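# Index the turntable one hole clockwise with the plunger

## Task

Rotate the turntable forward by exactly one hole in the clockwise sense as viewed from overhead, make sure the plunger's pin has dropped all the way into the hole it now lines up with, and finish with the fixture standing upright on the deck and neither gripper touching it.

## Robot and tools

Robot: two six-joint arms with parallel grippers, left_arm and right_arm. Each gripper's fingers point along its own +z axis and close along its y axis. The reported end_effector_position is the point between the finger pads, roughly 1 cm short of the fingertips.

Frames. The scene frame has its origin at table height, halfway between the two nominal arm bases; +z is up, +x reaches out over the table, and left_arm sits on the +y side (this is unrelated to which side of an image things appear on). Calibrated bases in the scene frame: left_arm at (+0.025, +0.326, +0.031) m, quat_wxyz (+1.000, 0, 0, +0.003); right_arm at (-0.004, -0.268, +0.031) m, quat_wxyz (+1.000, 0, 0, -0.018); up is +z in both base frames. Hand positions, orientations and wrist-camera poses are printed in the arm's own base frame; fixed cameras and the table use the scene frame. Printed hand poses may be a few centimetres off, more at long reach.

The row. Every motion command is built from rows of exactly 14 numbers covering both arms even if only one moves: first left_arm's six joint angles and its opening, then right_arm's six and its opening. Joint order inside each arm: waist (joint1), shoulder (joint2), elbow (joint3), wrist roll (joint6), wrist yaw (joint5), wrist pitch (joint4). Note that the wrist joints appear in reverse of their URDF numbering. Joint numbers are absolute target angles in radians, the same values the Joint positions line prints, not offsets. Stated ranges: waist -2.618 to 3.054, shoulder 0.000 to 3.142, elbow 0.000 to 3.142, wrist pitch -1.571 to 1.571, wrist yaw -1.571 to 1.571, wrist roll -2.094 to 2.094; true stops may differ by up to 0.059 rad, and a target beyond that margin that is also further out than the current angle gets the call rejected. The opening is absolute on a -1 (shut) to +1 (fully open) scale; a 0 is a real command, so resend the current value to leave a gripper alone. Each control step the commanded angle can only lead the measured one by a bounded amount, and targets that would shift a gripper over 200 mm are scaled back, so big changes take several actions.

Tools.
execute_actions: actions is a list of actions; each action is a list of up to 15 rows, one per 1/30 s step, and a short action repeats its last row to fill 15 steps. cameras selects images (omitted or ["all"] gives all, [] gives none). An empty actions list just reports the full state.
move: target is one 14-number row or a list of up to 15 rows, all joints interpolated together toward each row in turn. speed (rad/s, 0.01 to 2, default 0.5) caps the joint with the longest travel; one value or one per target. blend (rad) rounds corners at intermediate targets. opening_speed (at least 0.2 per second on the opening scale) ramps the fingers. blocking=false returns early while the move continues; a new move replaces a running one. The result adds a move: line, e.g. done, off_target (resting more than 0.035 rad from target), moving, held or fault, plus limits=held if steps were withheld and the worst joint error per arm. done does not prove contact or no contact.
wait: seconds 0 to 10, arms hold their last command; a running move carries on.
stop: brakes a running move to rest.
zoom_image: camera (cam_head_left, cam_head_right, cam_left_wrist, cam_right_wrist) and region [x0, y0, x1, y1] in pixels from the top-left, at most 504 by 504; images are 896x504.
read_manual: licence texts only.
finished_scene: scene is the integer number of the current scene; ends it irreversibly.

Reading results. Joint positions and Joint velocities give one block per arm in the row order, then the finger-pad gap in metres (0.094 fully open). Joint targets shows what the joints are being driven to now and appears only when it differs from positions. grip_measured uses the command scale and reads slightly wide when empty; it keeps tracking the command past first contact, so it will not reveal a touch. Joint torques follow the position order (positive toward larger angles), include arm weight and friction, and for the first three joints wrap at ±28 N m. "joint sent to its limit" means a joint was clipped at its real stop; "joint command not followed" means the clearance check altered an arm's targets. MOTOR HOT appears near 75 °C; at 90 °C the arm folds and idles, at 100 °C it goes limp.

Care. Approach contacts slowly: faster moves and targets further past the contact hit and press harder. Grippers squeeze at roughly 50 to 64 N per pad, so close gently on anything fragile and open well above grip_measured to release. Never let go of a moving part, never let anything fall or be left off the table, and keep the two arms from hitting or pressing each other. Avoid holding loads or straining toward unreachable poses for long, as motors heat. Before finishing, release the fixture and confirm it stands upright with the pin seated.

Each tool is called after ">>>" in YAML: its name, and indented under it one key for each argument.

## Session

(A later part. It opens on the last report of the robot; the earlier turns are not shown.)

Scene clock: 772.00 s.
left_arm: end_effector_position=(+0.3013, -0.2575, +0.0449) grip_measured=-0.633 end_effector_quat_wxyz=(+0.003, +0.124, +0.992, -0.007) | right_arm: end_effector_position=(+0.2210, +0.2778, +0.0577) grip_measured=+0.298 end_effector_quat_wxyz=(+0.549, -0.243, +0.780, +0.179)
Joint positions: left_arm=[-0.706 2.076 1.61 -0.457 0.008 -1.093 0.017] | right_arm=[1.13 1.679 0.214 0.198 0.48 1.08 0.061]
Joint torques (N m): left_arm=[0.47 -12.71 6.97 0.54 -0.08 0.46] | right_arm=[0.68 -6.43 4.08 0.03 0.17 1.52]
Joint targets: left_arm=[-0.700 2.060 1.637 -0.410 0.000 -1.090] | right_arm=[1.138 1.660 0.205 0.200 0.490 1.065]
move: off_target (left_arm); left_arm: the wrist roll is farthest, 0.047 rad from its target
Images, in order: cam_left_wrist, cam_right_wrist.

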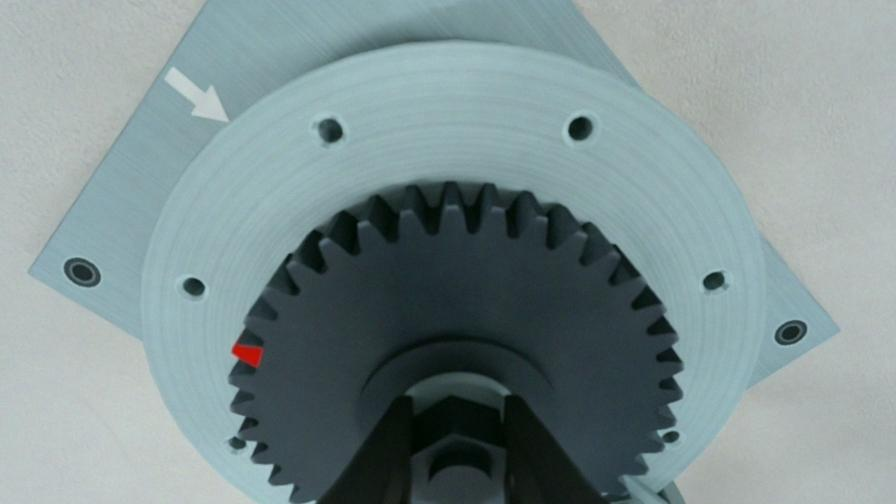

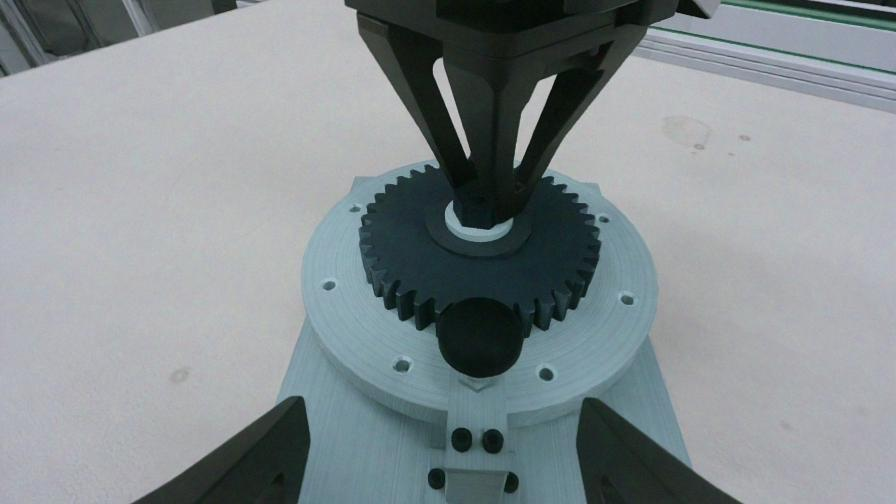

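>>> zoom_image:
  camera: "cam_left_wrist"
  region: [380, 350, 540, 504]

>>> zoom_image:
  camera: "cam_right_wrist"
  region: [420, 150, 540, 270]

Scaled by 3.150 from the camera's 896x504 image, which has a finer 1280x720 frame.

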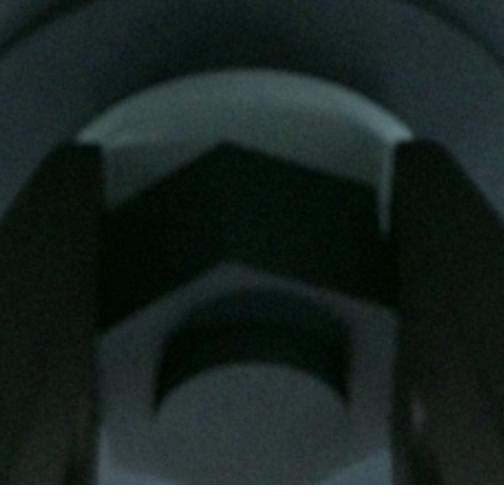

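Scaled by 4.200 from the camera's 896x504 image, which has a finer 1280x720 frame.

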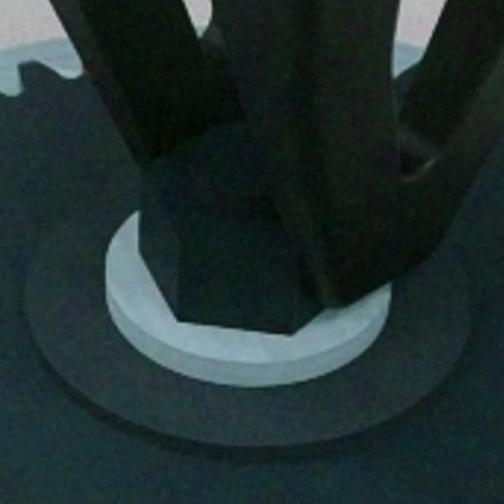

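>>> move:
  target: [-0.7,2.06,1.637,-0.44,0,-1.09,-0.3,1.138,1.66,0.205,0.2,0.49,1.065,0.3]
  opening_speed: 0.5
  cameras: []

>>> move:
  target: [-0.7,2.06,1.637,-0.71,0,-1.09,-0.3,1.138,1.66,0.205,0.2,0.49,1.065,0.3]
  speed: 0.3
  cameras: ["cam_left_wrist","cam_right_wrist"]

>>> zoom_image:
  camera: "cam_left_wrist"
  region: [360, 350, 560, 504]

>>> zoom_image:
  camera: "cam_right_wrist"
  region: [420, 150, 540, 270]

Scene clock: 814.43 s.
move: done

Scene clock: 816.00 s.
left_arm: end_effector_position=(+0.3015, -0.2577, +0.0449) grip_measured=-0.302 end_effector_quat_wxyz=(+0.002, +0.003, +1.000, -0.007) | right_arm: end_effector_position=(+0.2210, +0.2778, +0.0577) grip_measured=+0.298 end_effector_quat_wxyz=(+0.549, -0.243, +0.780, +0.179)
Joint positions: left_arm=[-0.706 2.076 1.61 -0.699 0.008 -1.092 0.033] | right_arm=[1.13 1.679 0.214 0.198 0.48 1.08 0.061]
Joint torques (N m): left_arm=[0.5 -12.68 6.95 -0.09 -0.07 0.44] | right_arm=[0.73 -6.41 4.11 0.04 0.18 1.52]
Joint targets: left_arm=[-0.700 2.060 1.637 -0.710 0.000 -1.090] | right_arm=[1.138 1.660 0.205 0.200 0.490 1.065]
move: done
Images, in order: cam_left_wrist, cam_right_wrist.

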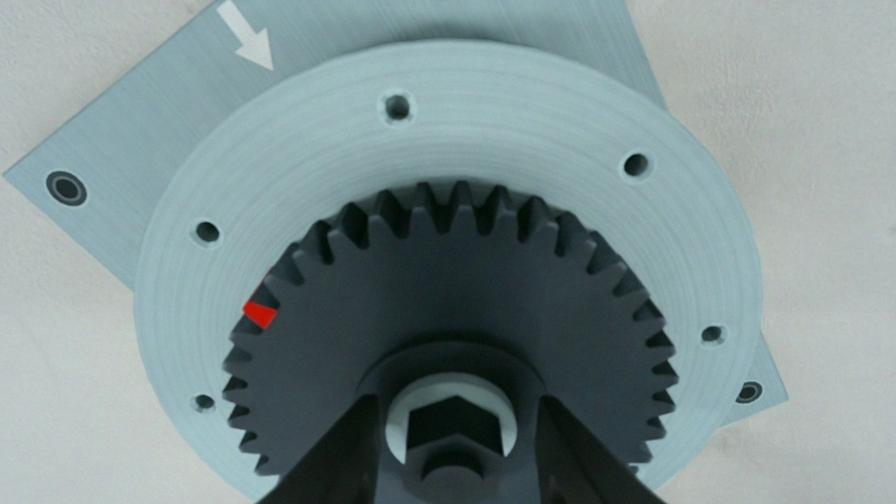

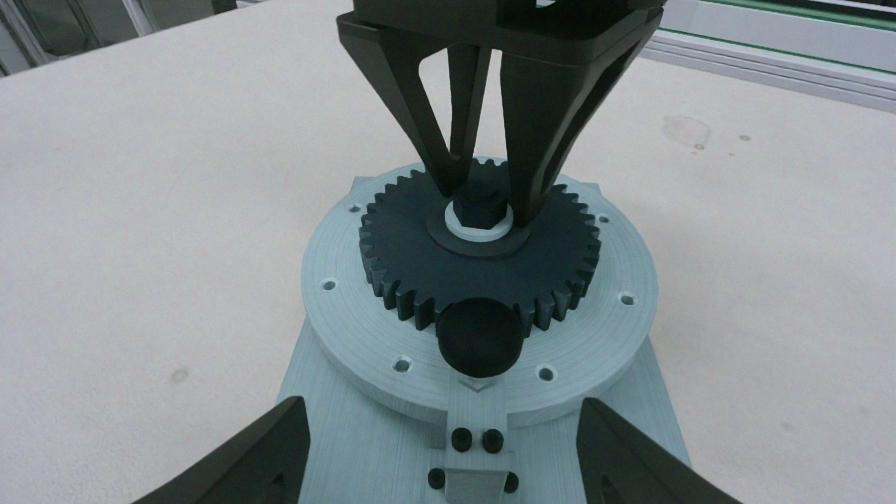

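Scaled by 2.520 from the camera's 896x504 image, which has a finer 1280x720 frame.

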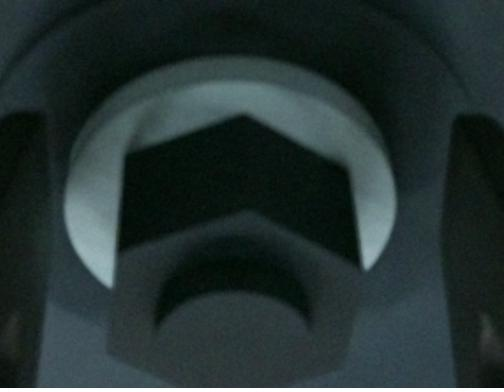

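Scaled by 4.200 from the camera's 896x504 image, which has a finer 1280x720 frame.

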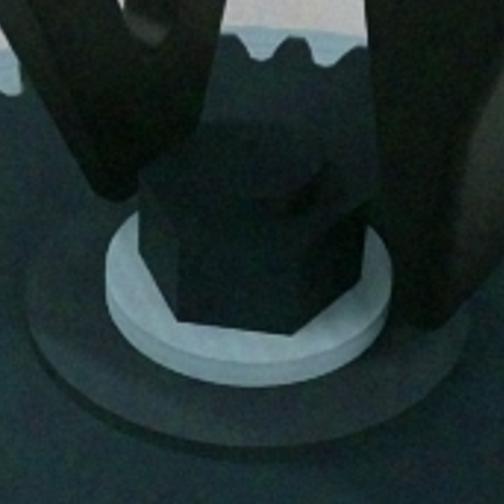

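>>> move:
  target: [-0.7,2.06,1.637,-0.71,0,-1.09,-1,1.138,1.66,0.205,0.2,0.49,1.065,0.3]
  opening_speed: 0.3
  cameras: []

>>> move:
  target: [-0.7,2.06,1.637,-0.46,0,-1.09,-1,1.138,1.66,0.205,0.2,0.49,1.065,0.3]
  speed: 0.2
  cameras: ["cam_left_wrist","cam_right_wrist"]

>>> zoom_image:
  camera: "cam_right_wrist"
  region: [380, 250, 580, 450]

Scene clock: 827.67 s.
move: done

Scene clock: 829.47 s.
left_arm: end_effector_position=(+0.3022, -0.2580, +0.0449) grip_measured=-0.637 end_effector_quat_wxyz=(+0.005, +0.102, +0.995, -0.008) | right_arm: end_effector_position=(+0.2210, +0.2778, +0.0577) grip_measured=+0.298 end_effector_quat_wxyz=(+0.549, -0.243, +0.780, +0.179)
Joint positions: left_arm=[-0.706 2.076 1.61 -0.502 0.007 -1.089 0.017] | right_arm=[1.13 1.679 0.214 0.198 0.48 1.08 0.061]
Joint torques (N m): left_arm=[0.5 -12.68 6.99 0.52 -0.07 0.42] | right_arm=[0.68 -6.39 4.11 0.03 0.18 1.51]
Joint targets: left_arm=[-0.700 2.060 1.637 -0.460 0.000 -1.090] | right_arm=[1.138 1.660 0.205 0.200 0.490 1.065]
move: off_target (left_arm); left_arm: the wrist roll is farthest, 0.042 rad from its target
Images, in order: cam_left_wrist, cam_right_wrist.

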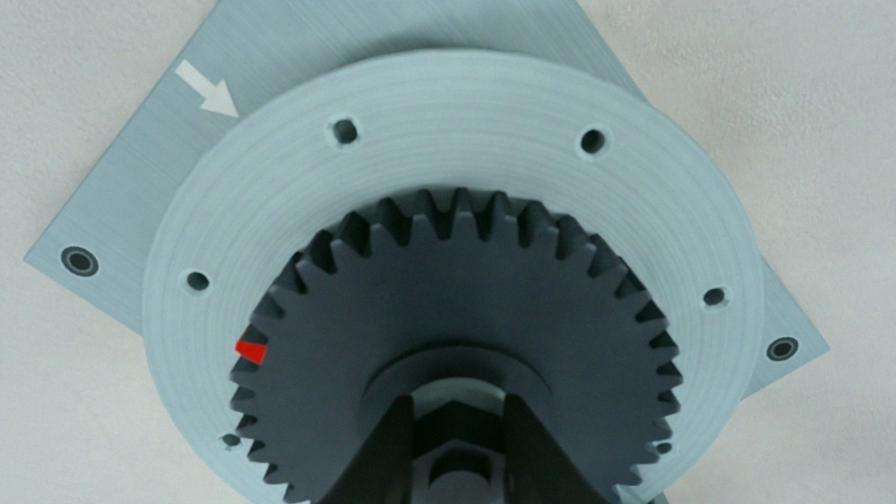

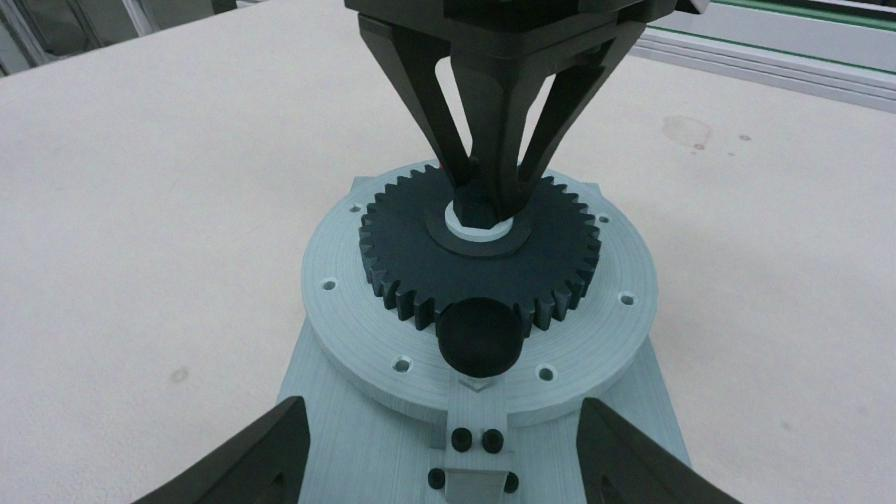

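Scaled by 2.520 from the camera's 896x504 image, which has a finer 1280x720 frame.

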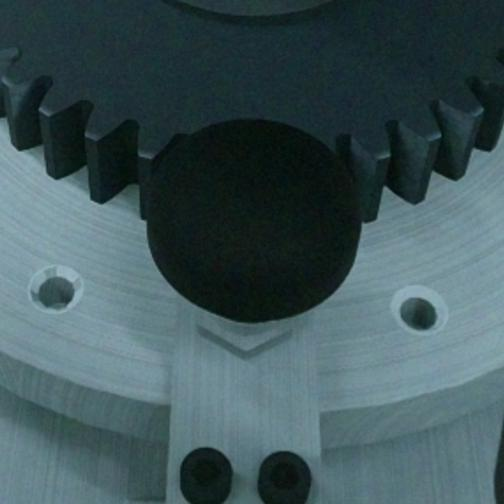

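>>> move:
  target: [-0.7,2.06,1.637,-0.50,0,-1.09,-0.25,1.138,1.66,0.205,0.2,0.49,1.065,0.3]
  opening_speed: 0.5
  cameras: []

>>> move:
  target: [-0.7,2.06,1.637,-1.757,0,-1.09,-0.25,1.138,1.66,0.205,0.2,0.49,1.065,0.3]
  speed: 0.5
  cameras: ["cam_left_wrist","cam_right_wrist"]

>>> zoom_image:
  camera: "cam_left_wrist"
  region: [360, 350, 560, 504]

>>> zoom_image:
  camera: "cam_right_wrist"
  region: [420, 150, 540, 270]

Scene clock: 853.87 s.
move: done

Scene clock: 857.17 s.
left_arm: end_effector_position=(+0.3022, -0.2581, +0.0449) grip_measured=-0.252 end_effector_quat_wxyz=(-0.001, -0.497, +0.868, -0.009) | right_arm: end_effector_position=(+0.2210, +0.2778, +0.0577) grip_measured=+0.298 end_effector_quat_wxyz=(+0.549, -0.243, +0.780, +0.179)
Joint positions: left_arm=[-0.706 2.076 1.61 -1.746 0.007 -1.089 0.035] | right_arm=[1.13 1.679 0.214 0.198 0.48 1.08 0.061]
Joint torques (N m): left_arm=[0.5 -12.68 7.02 -0.1 -0.08 0.41] | right_arm=[0.7 -6.37 4.11 0.04 0.19 1.52]
Joint targets: left_arm=[-0.700 2.060 1.637 -1.757 0.000 -1.090] | right_arm=[1.138 1.660 0.205 0.200 0.490 1.065]
move: done
Images, in order: cam_left_wrist, cam_right_wrist.

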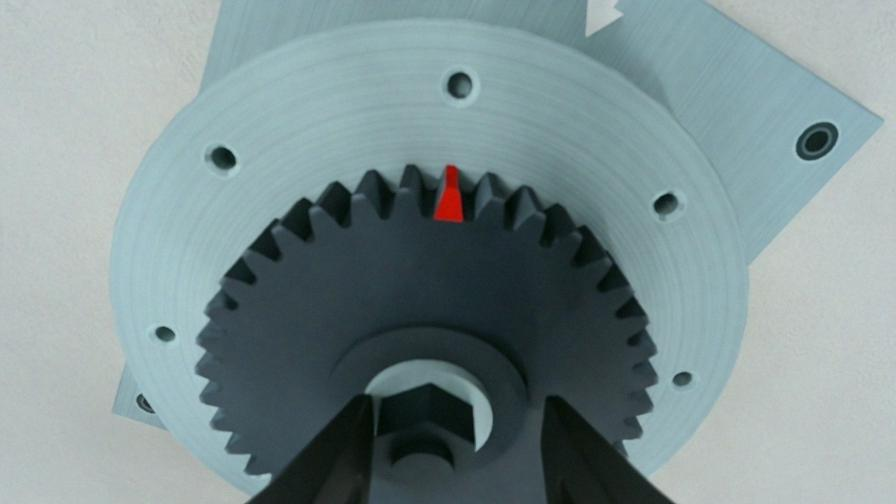

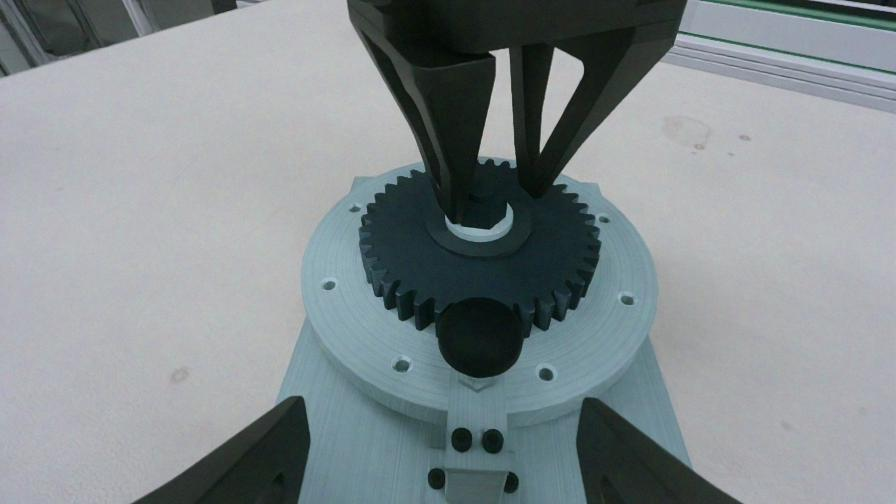

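Scaled by 2.520 from the camera's 896x504 image, which has a finer 1280x720 frame.

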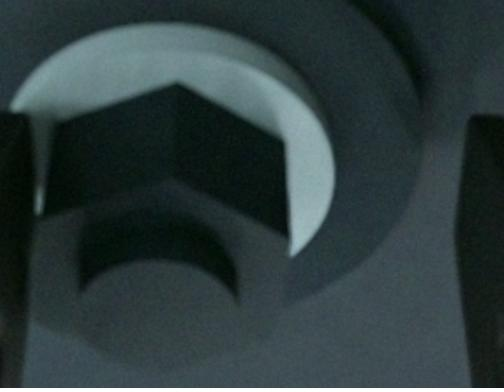

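Scaled by 4.200 from the camera's 896x504 image, which has a finer 1280x720 frame.

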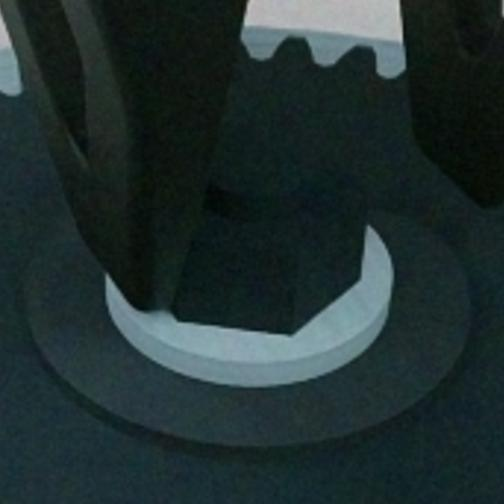

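>>> move:
  target: [-0.7,2.06,1.637,-1.757,-0.012,-1.127,-0.25,1.138,1.66,0.205,0.2,0.49,1.065,0.3]
  speed: 0.1
  cameras: ["cam_left_wrist","cam_right_wrist"]

>>> zoom_image:
  camera: "cam_left_wrist"
  region: [360, 350, 560, 504]

>>> zoom_image:
  camera: "cam_right_wrist"
  region: [420, 150, 540, 270]

Scene clock: 871.63 s.
left_arm: end_effector_position=(+0.3002, -0.2548, +0.0449) grip_measured=-0.252 end_effector_quat_wxyz=(+0.000, -0.498, +0.867, -0.001) | right_arm: end_effector_position=(+0.2210, +0.2778, +0.0577) grip_measured=+0.298 end_effector_quat_wxyz=(+0.549, -0.243, +0.780, +0.179)
Joint positions: left_arm=[-0.706 2.076 1.61 -1.747 0.001 -1.104 0.035] | right_arm=[1.13 1.679 0.214 0.198 0.48 1.08 0.061]
Joint torques (N m): left_arm=[0.5 -12.68 6.98 -0.11 -0.14 0.15] | right_arm=[0.7 -6.41 4.18 0.03 0.18 1.52]
Joint targets: left_arm=[-0.700 2.060 1.637 -1.757 -0.012 -1.127] | right_arm=[1.138 1.660 0.205 0.200 0.490 1.065]
move: done
Images, in order: cam_left_wrist, cam_right_wrist.

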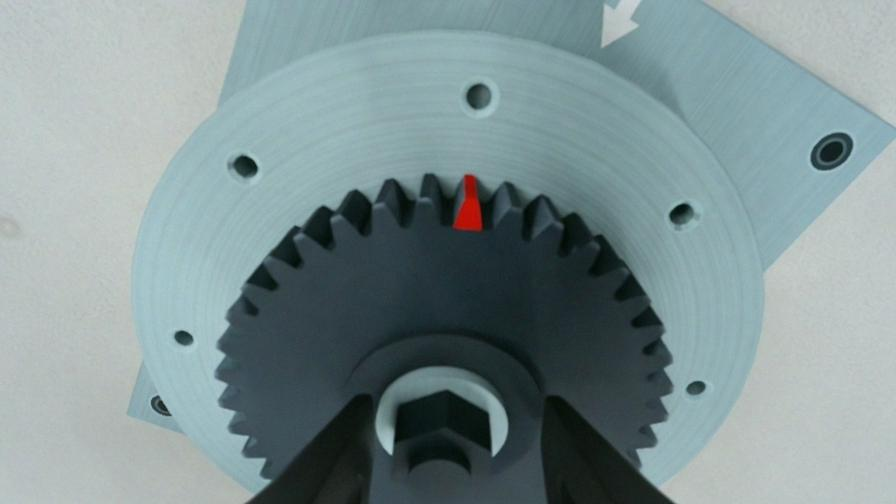

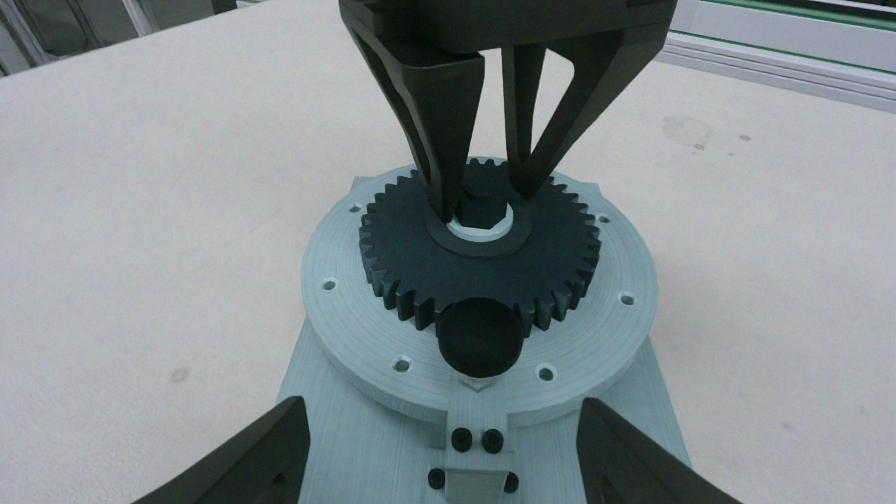

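Scaled by 2.520 from the camera's 896x504 image, which has a finer 1280x720 frame.

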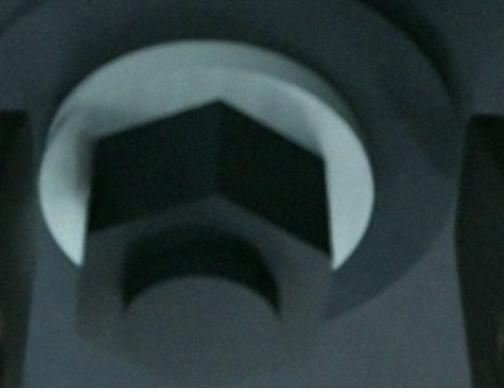

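Scaled by 4.200 from the camera's 896x504 image, which has a finer 1280x720 frame.

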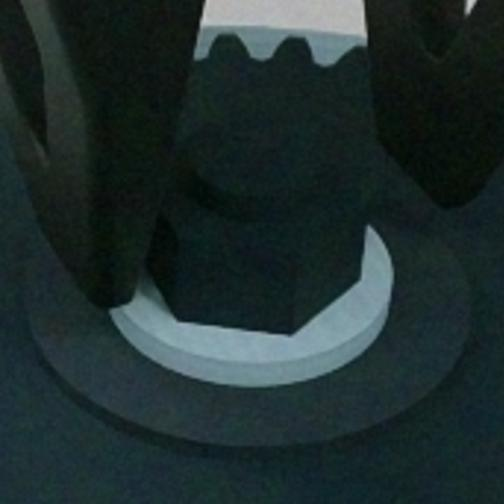

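>>> move:
  target: [-0.7,2.06,1.637,-1.68,-0.012,-1.139,-0.25,1.138,1.66,0.205,0.2,0.49,1.065,0.3]
  speed: 0.1
  cameras: []

>>> move:
  target: [-0.7,2.06,1.637,-1.68,-0.012,-1.139,-0.9,1.138,1.66,0.205,0.2,0.49,1.065,0.3]
  opening_speed: 0.3
  cameras: ["cam_left_wrist","cam_right_wrist"]

>>> zoom_image:
  camera: "cam_left_wrist"
  region: [360, 350, 560, 504]

>>> zoom_image:
  camera: "cam_right_wrist"
  region: [380, 250, 580, 450]

Scene clock: 899.27 s.
move: done

Scene clock: 901.63 s.
left_arm: end_effector_position=(+0.2978, -0.2525, +0.0449) grip_measured=-0.633 end_effector_quat_wxyz=(-0.002, -0.471, +0.882, +0.005) | right_arm: end_effector_position=(+0.2210, +0.2778, +0.0577) grip_measured=+0.298 end_effector_quat_wxyz=(+0.549, -0.243, +0.780, +0.179)
Joint positions: left_arm=[-0.706 2.076 1.61 -1.688 0 -1.117 0.017] | right_arm=[1.13 1.679 0.214 0.198 0.48 1.08 0.061]
Joint torques (N m): left_arm=[0.49 -12.62 6.95 0.09 -0.12 0.12] | right_arm=[0.73 -6.43 4.15 0.03 0.18 1.53]
Joint targets: left_arm=[-0.700 2.060 1.637 -1.680 -0.012 -1.139] | right_arm=[1.138 1.660 0.205 0.200 0.490 1.065]
move: done
Images, in order: cam_left_wrist, cam_right_wrist.

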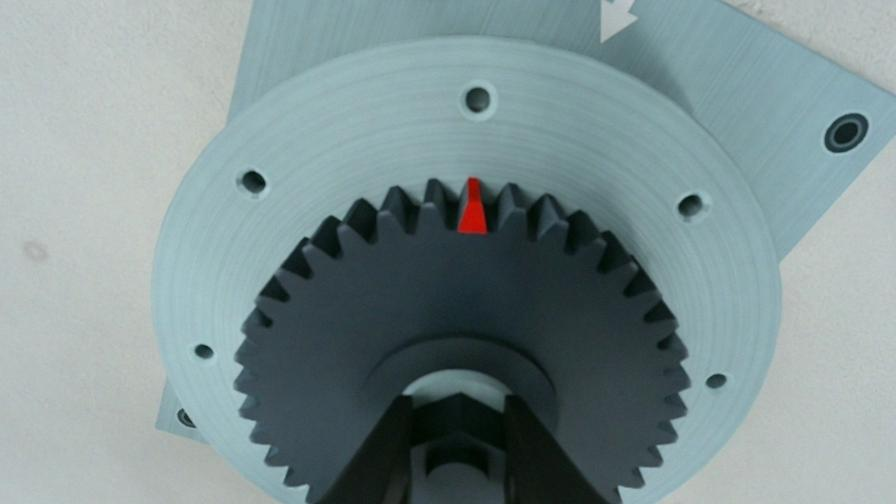

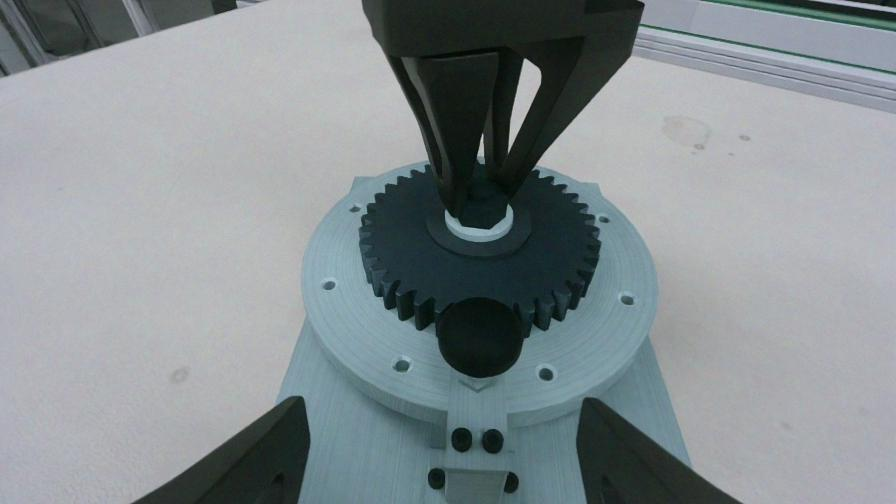

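Scaled by 2.520 from the camera's 896x504 image, which has a finer 1280x720 frame.

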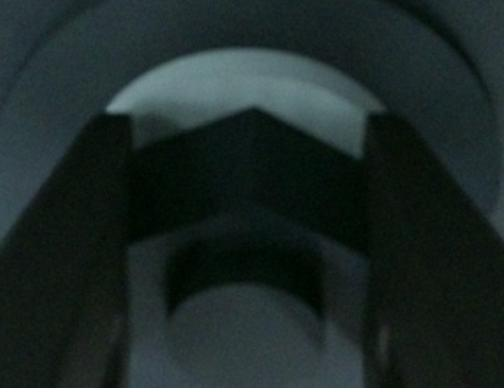

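Scaled by 2.520 from the camera's 896x504 image, which has a finer 1280x720 frame.

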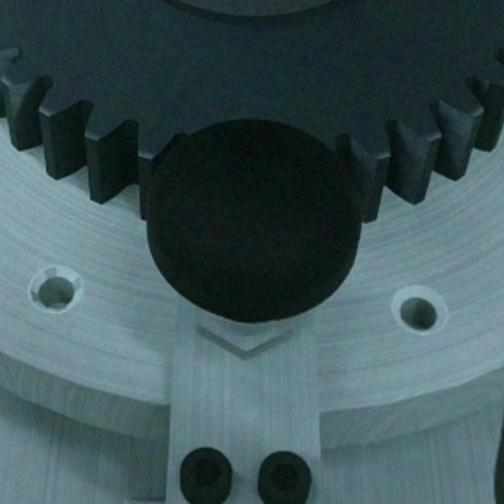

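>>> move:
  target:
    - [-0.7,2.06,1.637,-1.68,-0.012,-1.139,-0.9,1.09,1.841,0.318,0.2,0.51,1.129,0.3]
    - [-0.7,2.06,1.637,-1.68,-0.012,-1.139,-0.9,1.054,1.94,0.391,0.2,0.51,1.172,0.3]
  speed: 0.2
  blend: 0.02
  cameras: ["cam_left_wrist","cam_right_wrist"]

>>> zoom_image:
  camera: "cam_right_wrist"
  region: [250, 204, 650, 504]

Scene clock: 916.23 s.
left_arm: end_effector_position=(+0.2978, -0.2525, +0.0449) grip_measured=-0.633 end_effector_quat_wxyz=(-0.002, -0.471, +0.882, +0.005) | right_arm: end_effector_position=(+0.2627, +0.2985, +0.0399) grip_measured=+0.298 end_effector_quat_wxyz=(+0.560, -0.210, +0.786, +0.157)
Joint positions: left_arm=[-0.706 2.076 1.61 -1.688 0 -1.117 0.017] | right_arm=[1.062 1.922 0.378 0.198 0.496 1.168 0.061]
Joint torques (N m): left_arm=[0.5 -12.67 6.97 0.1 -0.11 0.12] | right_arm=[-0.83 -5.35 5.63 0.04 0.23 1.69]
Joint targets: left_arm=[-0.700 2.060 1.637 -1.680 -0.012 -1.139] | right_arm=[1.054 1.940 0.391 0.200 0.510 1.172]
move: done
Images, in order: cam_left_wrist, cam_right_wrist.

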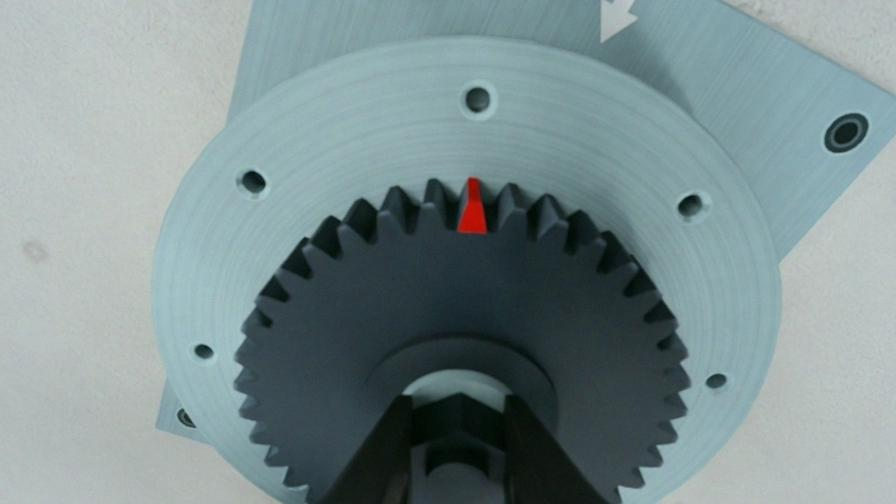

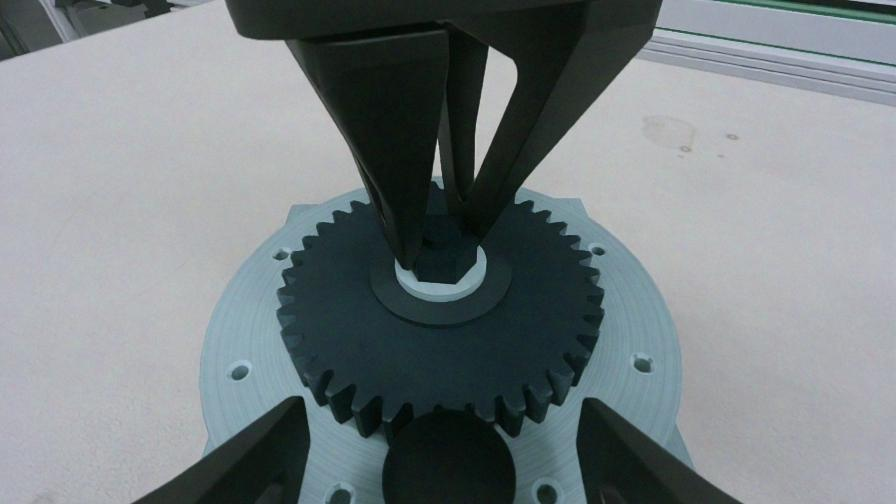

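Scaled by 1.260 from the camera's 896x504 image, which has a finer 1280x720 frame.

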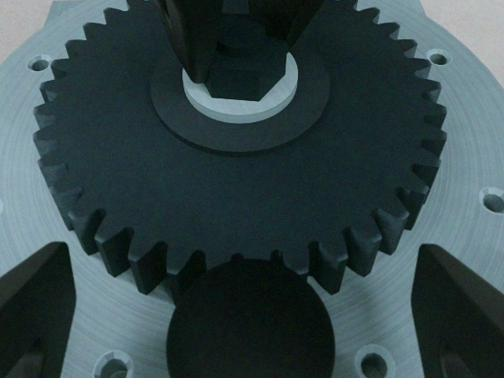

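>>> move:
  target: [-0.7,2.06,1.637,-1.68,-0.012,-1.139,-0.9,1.054,1.94,0.391,0.2,0.51,1.143,-0.1]
  speed: 0.1
  opening_speed: 0.5
  cameras: ["cam_right_wrist"]

>>> zoom_image:
  camera: "cam_right_wrist"
  region: [250, 204, 650, 504]

Scene clock: 924.80 s.
left_arm: end_effector_position=(+0.2978, -0.2525, +0.0449) grip_measured=-0.633 end_effector_quat_wxyz=(-0.002, -0.471, +0.882, +0.005) | right_arm: end_effector_position=(+0.2624, +0.2978, +0.0381) grip_measured=-0.098 end_effector_quat_wxyz=(+0.558, -0.211, +0.787, +0.155)
Joint positions: left_arm=[-0.706 2.076 1.61 -1.688 0 -1.117 0.017] | right_arm=[1.062 1.922 0.378 0.198 0.497 1.16 0.042]
Joint torques (N m): left_arm=[0.49 -12.62 6.97 0.1 -0.11 0.12] | right_arm=[-0.84 -5.35 5.61 0.03 0.21 1.53]
Joint targets: left_arm=[-0.700 2.060 1.637 -1.680 -0.012 -1.139] | right_arm=[1.054 1.940 0.391 0.200 0.510 1.143]
move: done
Images, in order: cam_right_wrist.

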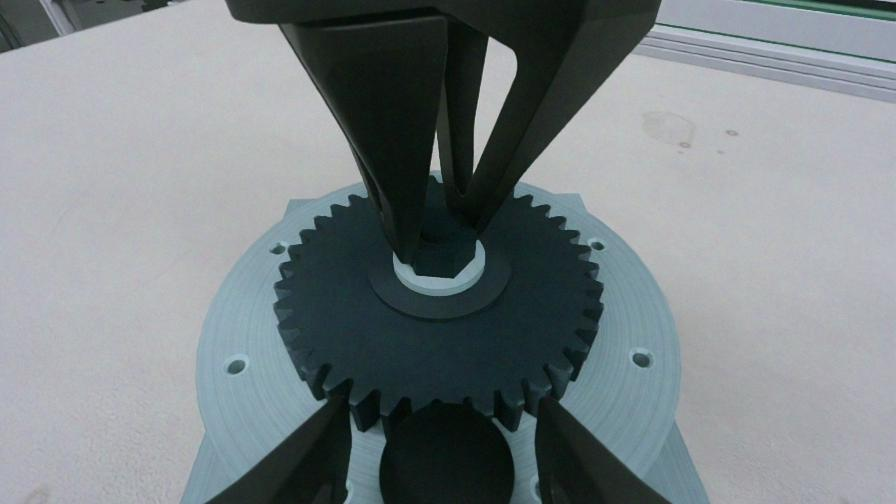

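Scaled by 1.260 from the camera's 896x504 image, which has a finer 1280x720 frame.

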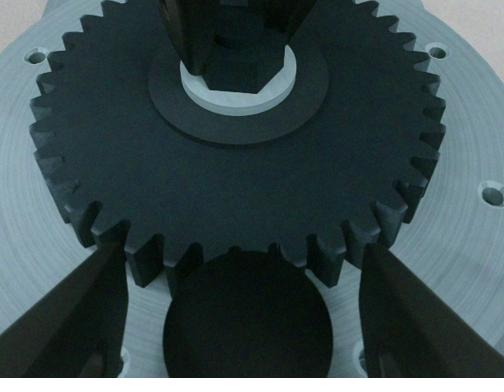

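>>> move:
  target: [-0.7,2.06,1.637,-1.68,-0.012,-1.139,-0.9,1.054,1.94,0.391,0.2,0.51,1.143,-1]
  opening_speed: 0.4
  cameras: []

>>> move:
  target: [-0.7,2.06,1.637,-1.68,-0.012,-1.139,-0.9,1.054,1.83,0.391,0.2,0.51,1.38,-1]
  speed: 0.2
  cameras: ["cam_left_wrist","cam_right_wrist"]

>>> zoom_image:
  camera: "cam_right_wrist"
  region: [250, 204, 650, 504]

Scene clock: 936.20 s.
move: done

Scene clock: 937.70 s.
left_arm: end_effector_position=(+0.2978, -0.2525, +0.0449) grip_measured=-0.633 end_effector_quat_wxyz=(-0.002, -0.471, +0.882, +0.006) | right_arm: end_effector_position=(+0.2631, +0.2979, +0.0406) grip_measured=-0.495 end_effector_quat_wxyz=(+0.560, -0.209, +0.786, +0.159)
Joint positions: left_arm=[-0.706 2.076 1.61 -1.687 -0.001 -1.117 0.017] | right_arm=[1.058 1.918 0.376 0.198 0.491 1.168 0.024]
Joint torques (N m): left_arm=[0.5 -12.66 6.95 0.1 -0.12 0.13] | right_arm=[-0.43 -13.71 5.83 0.05 0.27 3.59]
Joint targets: left_arm=[-0.700 2.060 1.637 -1.680 -0.012 -1.139] | right_arm=[1.054 1.830 0.391 0.200 0.510 1.380]
move: off_target (right_arm); right_arm: the wrist pitch is farthest, 0.212 rad from its target
Images, in order: cam_left_wrist, cam_right_wrist.

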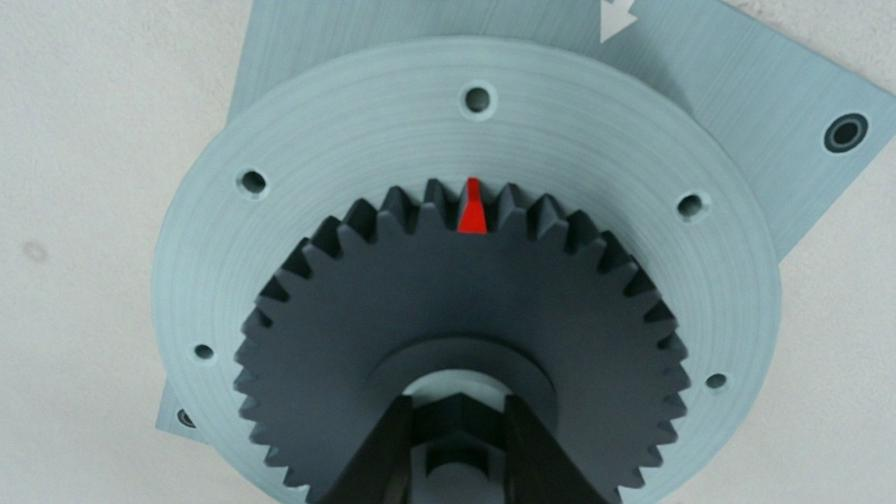

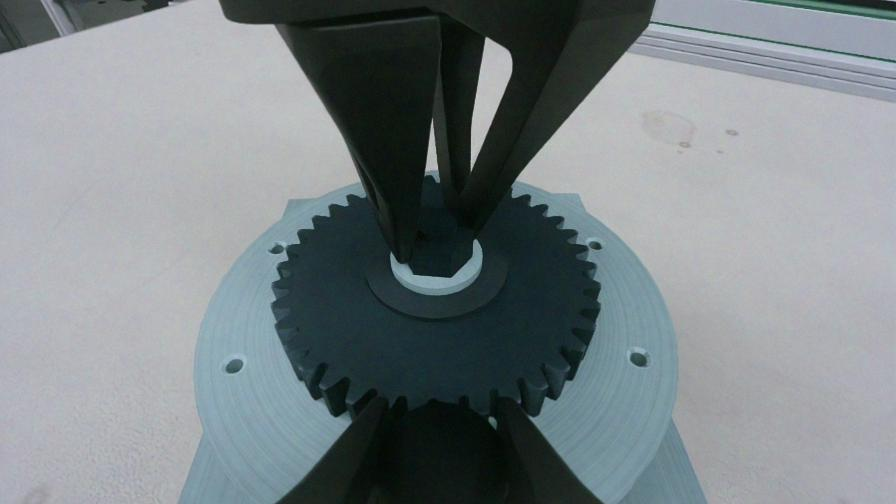

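Scaled by 1.260 from the camera's 896x504 image, which has a finer 1280x720 frame.

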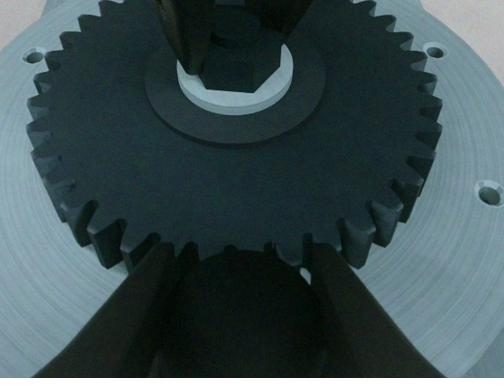

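>>> move:
  target: [-0.7,2.06,1.637,-1.38,-0.012,-1.139,-0.9,1.054,1.83,0.391,0.2,0.51,1.38,-1]
  speed: 0.2
  cameras: ["cam_left_wrist","cam_right_wrist"]

>>> zoom_image:
  camera: "cam_right_wrist"
  region: [250, 204, 650, 504]

Scene clock: 948.27 s.
left_arm: end_effector_position=(+0.2984, -0.2529, +0.0451) grip_measured=-0.633 end_effector_quat_wxyz=(-0.002, -0.339, +0.941, +0.004) | right_arm: end_effector_position=(+0.2631, +0.2980, +0.0407) grip_measured=-0.495 end_effector_quat_wxyz=(+0.560, -0.210, +0.786, +0.159)
Joint positions: left_arm=[-0.706 2.076 1.611 -1.398 -0.001 -1.115 0.017] | right_arm=[1.057 1.917 0.376 0.198 0.49 1.168 0.024]
Joint torques (N m): left_arm=[0.5 -12.63 6.9 0.21 -0.11 0.11] | right_arm=[-0.35 -13.75 5.82 0.05 0.29 3.58]
Joint targets: left_arm=[-0.700 2.060 1.637 -1.380 -0.012 -1.139] | right_arm=[1.054 1.830 0.391 0.200 0.510 1.380]
move: off_target (right_arm); right_arm: the wrist pitch is farthest, 0.212 rad from its target
Images, in order: cam_left_wrist, cam_right_wrist.

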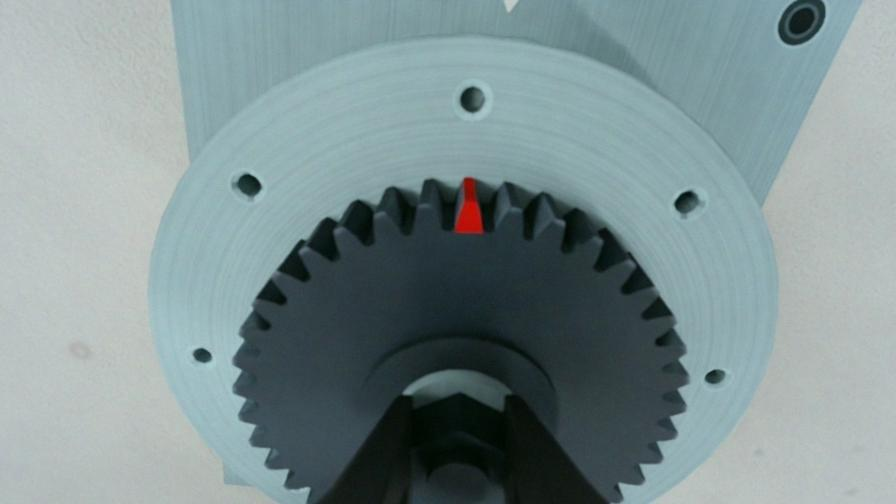

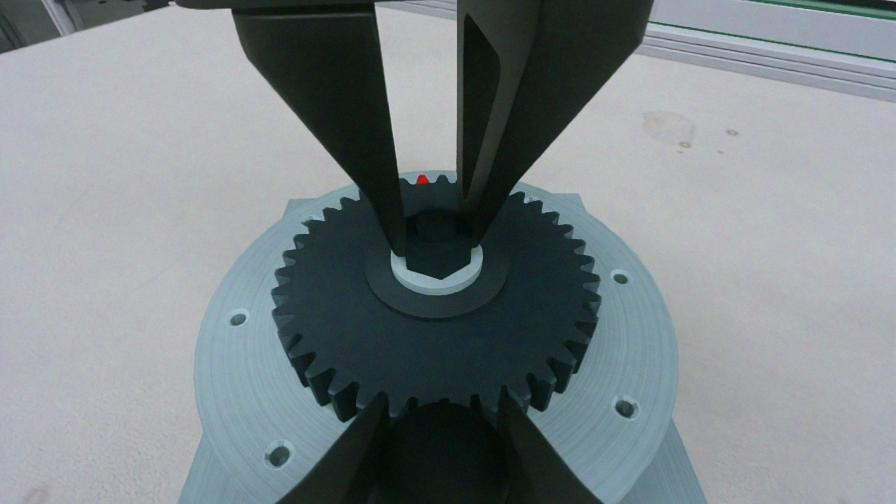

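Scaled by 1.260 from the camera's 896x504 image, which has a finer 1280x720 frame.

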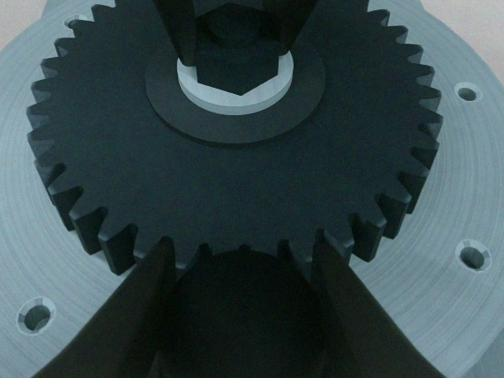

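>>> move:
  target: [-0.7,2.06,1.637,-1.275,-0.012,-1.139,-0.9,1.054,1.83,0.391,0.2,0.51,1.38,-1]
  speed: 0.1
  cameras: ["cam_right_wrist"]

>>> zoom_image:
  camera: "cam_right_wrist"
  region: [190, 204, 690, 504]

Scene clock: 976.47 s.
left_arm: end_effector_position=(+0.2987, -0.2532, +0.0451) grip_measured=-0.633 end_effector_quat_wxyz=(-0.002, -0.289, +0.957, +0.003) | right_arm: end_effector_position=(+0.2631, +0.2980, +0.0407) grip_measured=-0.495 end_effector_quat_wxyz=(+0.560, -0.210, +0.786, +0.159)
Joint positions: left_arm=[-0.706 2.076 1.611 -1.292 -0.001 -1.113 0.017] | right_arm=[1.057 1.917 0.376 0.198 0.49 1.168 0.024]
Joint torques (N m): left_arm=[0.47 -12.67 6.93 0.17 -0.11 0.1] | right_arm=[-0.39 -13.72 5.87 0.05 0.28 3.58]
Heat: left arm: 45 °C; right arm: 57 °C.
Joint targets: left_arm=[-0.700 2.060 1.637 -1.275 -0.012 -1.139] | right_arm=[1.054 1.830 0.391 0.200 0.510 1.380]
move: off_target (right_arm); right_arm: the wrist pitch is farthest, 0.212 rad from its target
Images, in order: cam_right_wrist.

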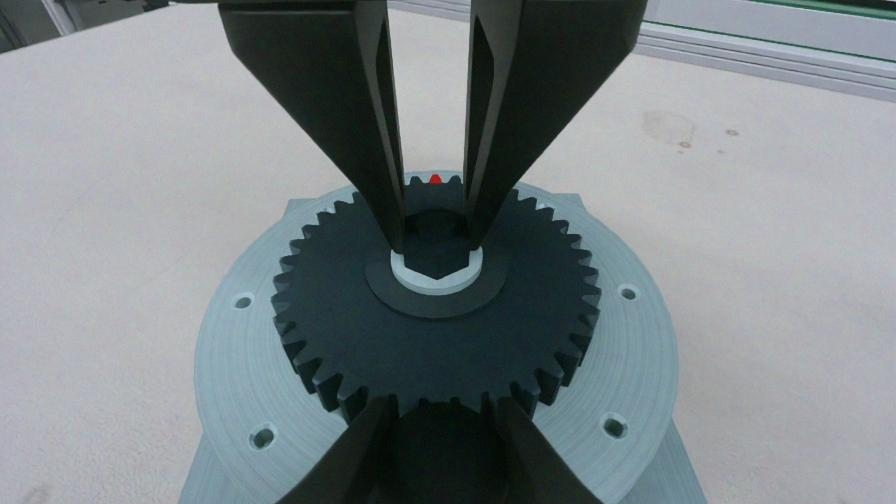

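Scaled by 1.008 from the camera's 896x504 image, which has a finer 1280x720 frame.

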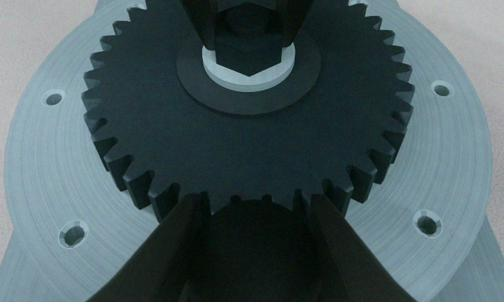

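>>> move:
  target: [-0.7,2.06,1.637,-1.275,-0.012,-1.139,-0.9,1.054,1.93,0.391,0.2,0.49,1.12,-1]
  speed: 0.15
  cameras: ["cam_right_wrist"]

Scene clock: 983.77 s.
left_arm: end_effector_position=(+0.2987, -0.2532, +0.0451) grip_measured=-0.633 end_effector_quat_wxyz=(-0.002, -0.288, +0.958, +0.003) | right_arm: end_effector_position=(+0.2624, +0.2970, +0.0338) grip_measured=-0.495 end_effector_quat_wxyz=(+0.550, -0.217, +0.792, +0.150)
Joint positions: left_arm=[-0.706 2.076 1.611 -1.291 -0.001 -1.113 0.017] | right_arm=[1.057 1.919 0.383 0.198 0.489 1.129 0.024]
Joint torques (N m): left_arm=[0.5 -12.67 6.89 0.19 -0.12 0.11] | right_arm=[-0.38 -5.86 5.19 0.04 0.09 1.57]
Joint targets: left_arm=[-0.700 2.060 1.637 -1.275 -0.012 -1.139] | right_arm=[1.054 1.930 0.391 0.200 0.490 1.120]
move: done
Images, in order: cam_right_wrist.

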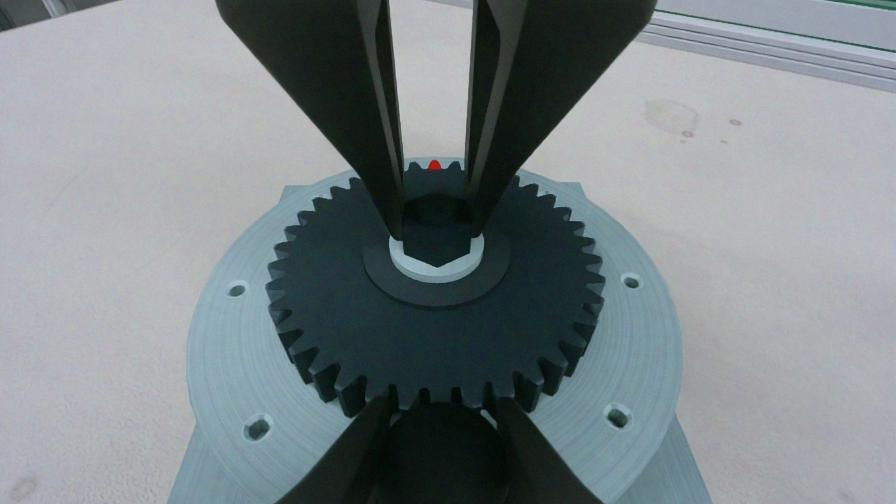

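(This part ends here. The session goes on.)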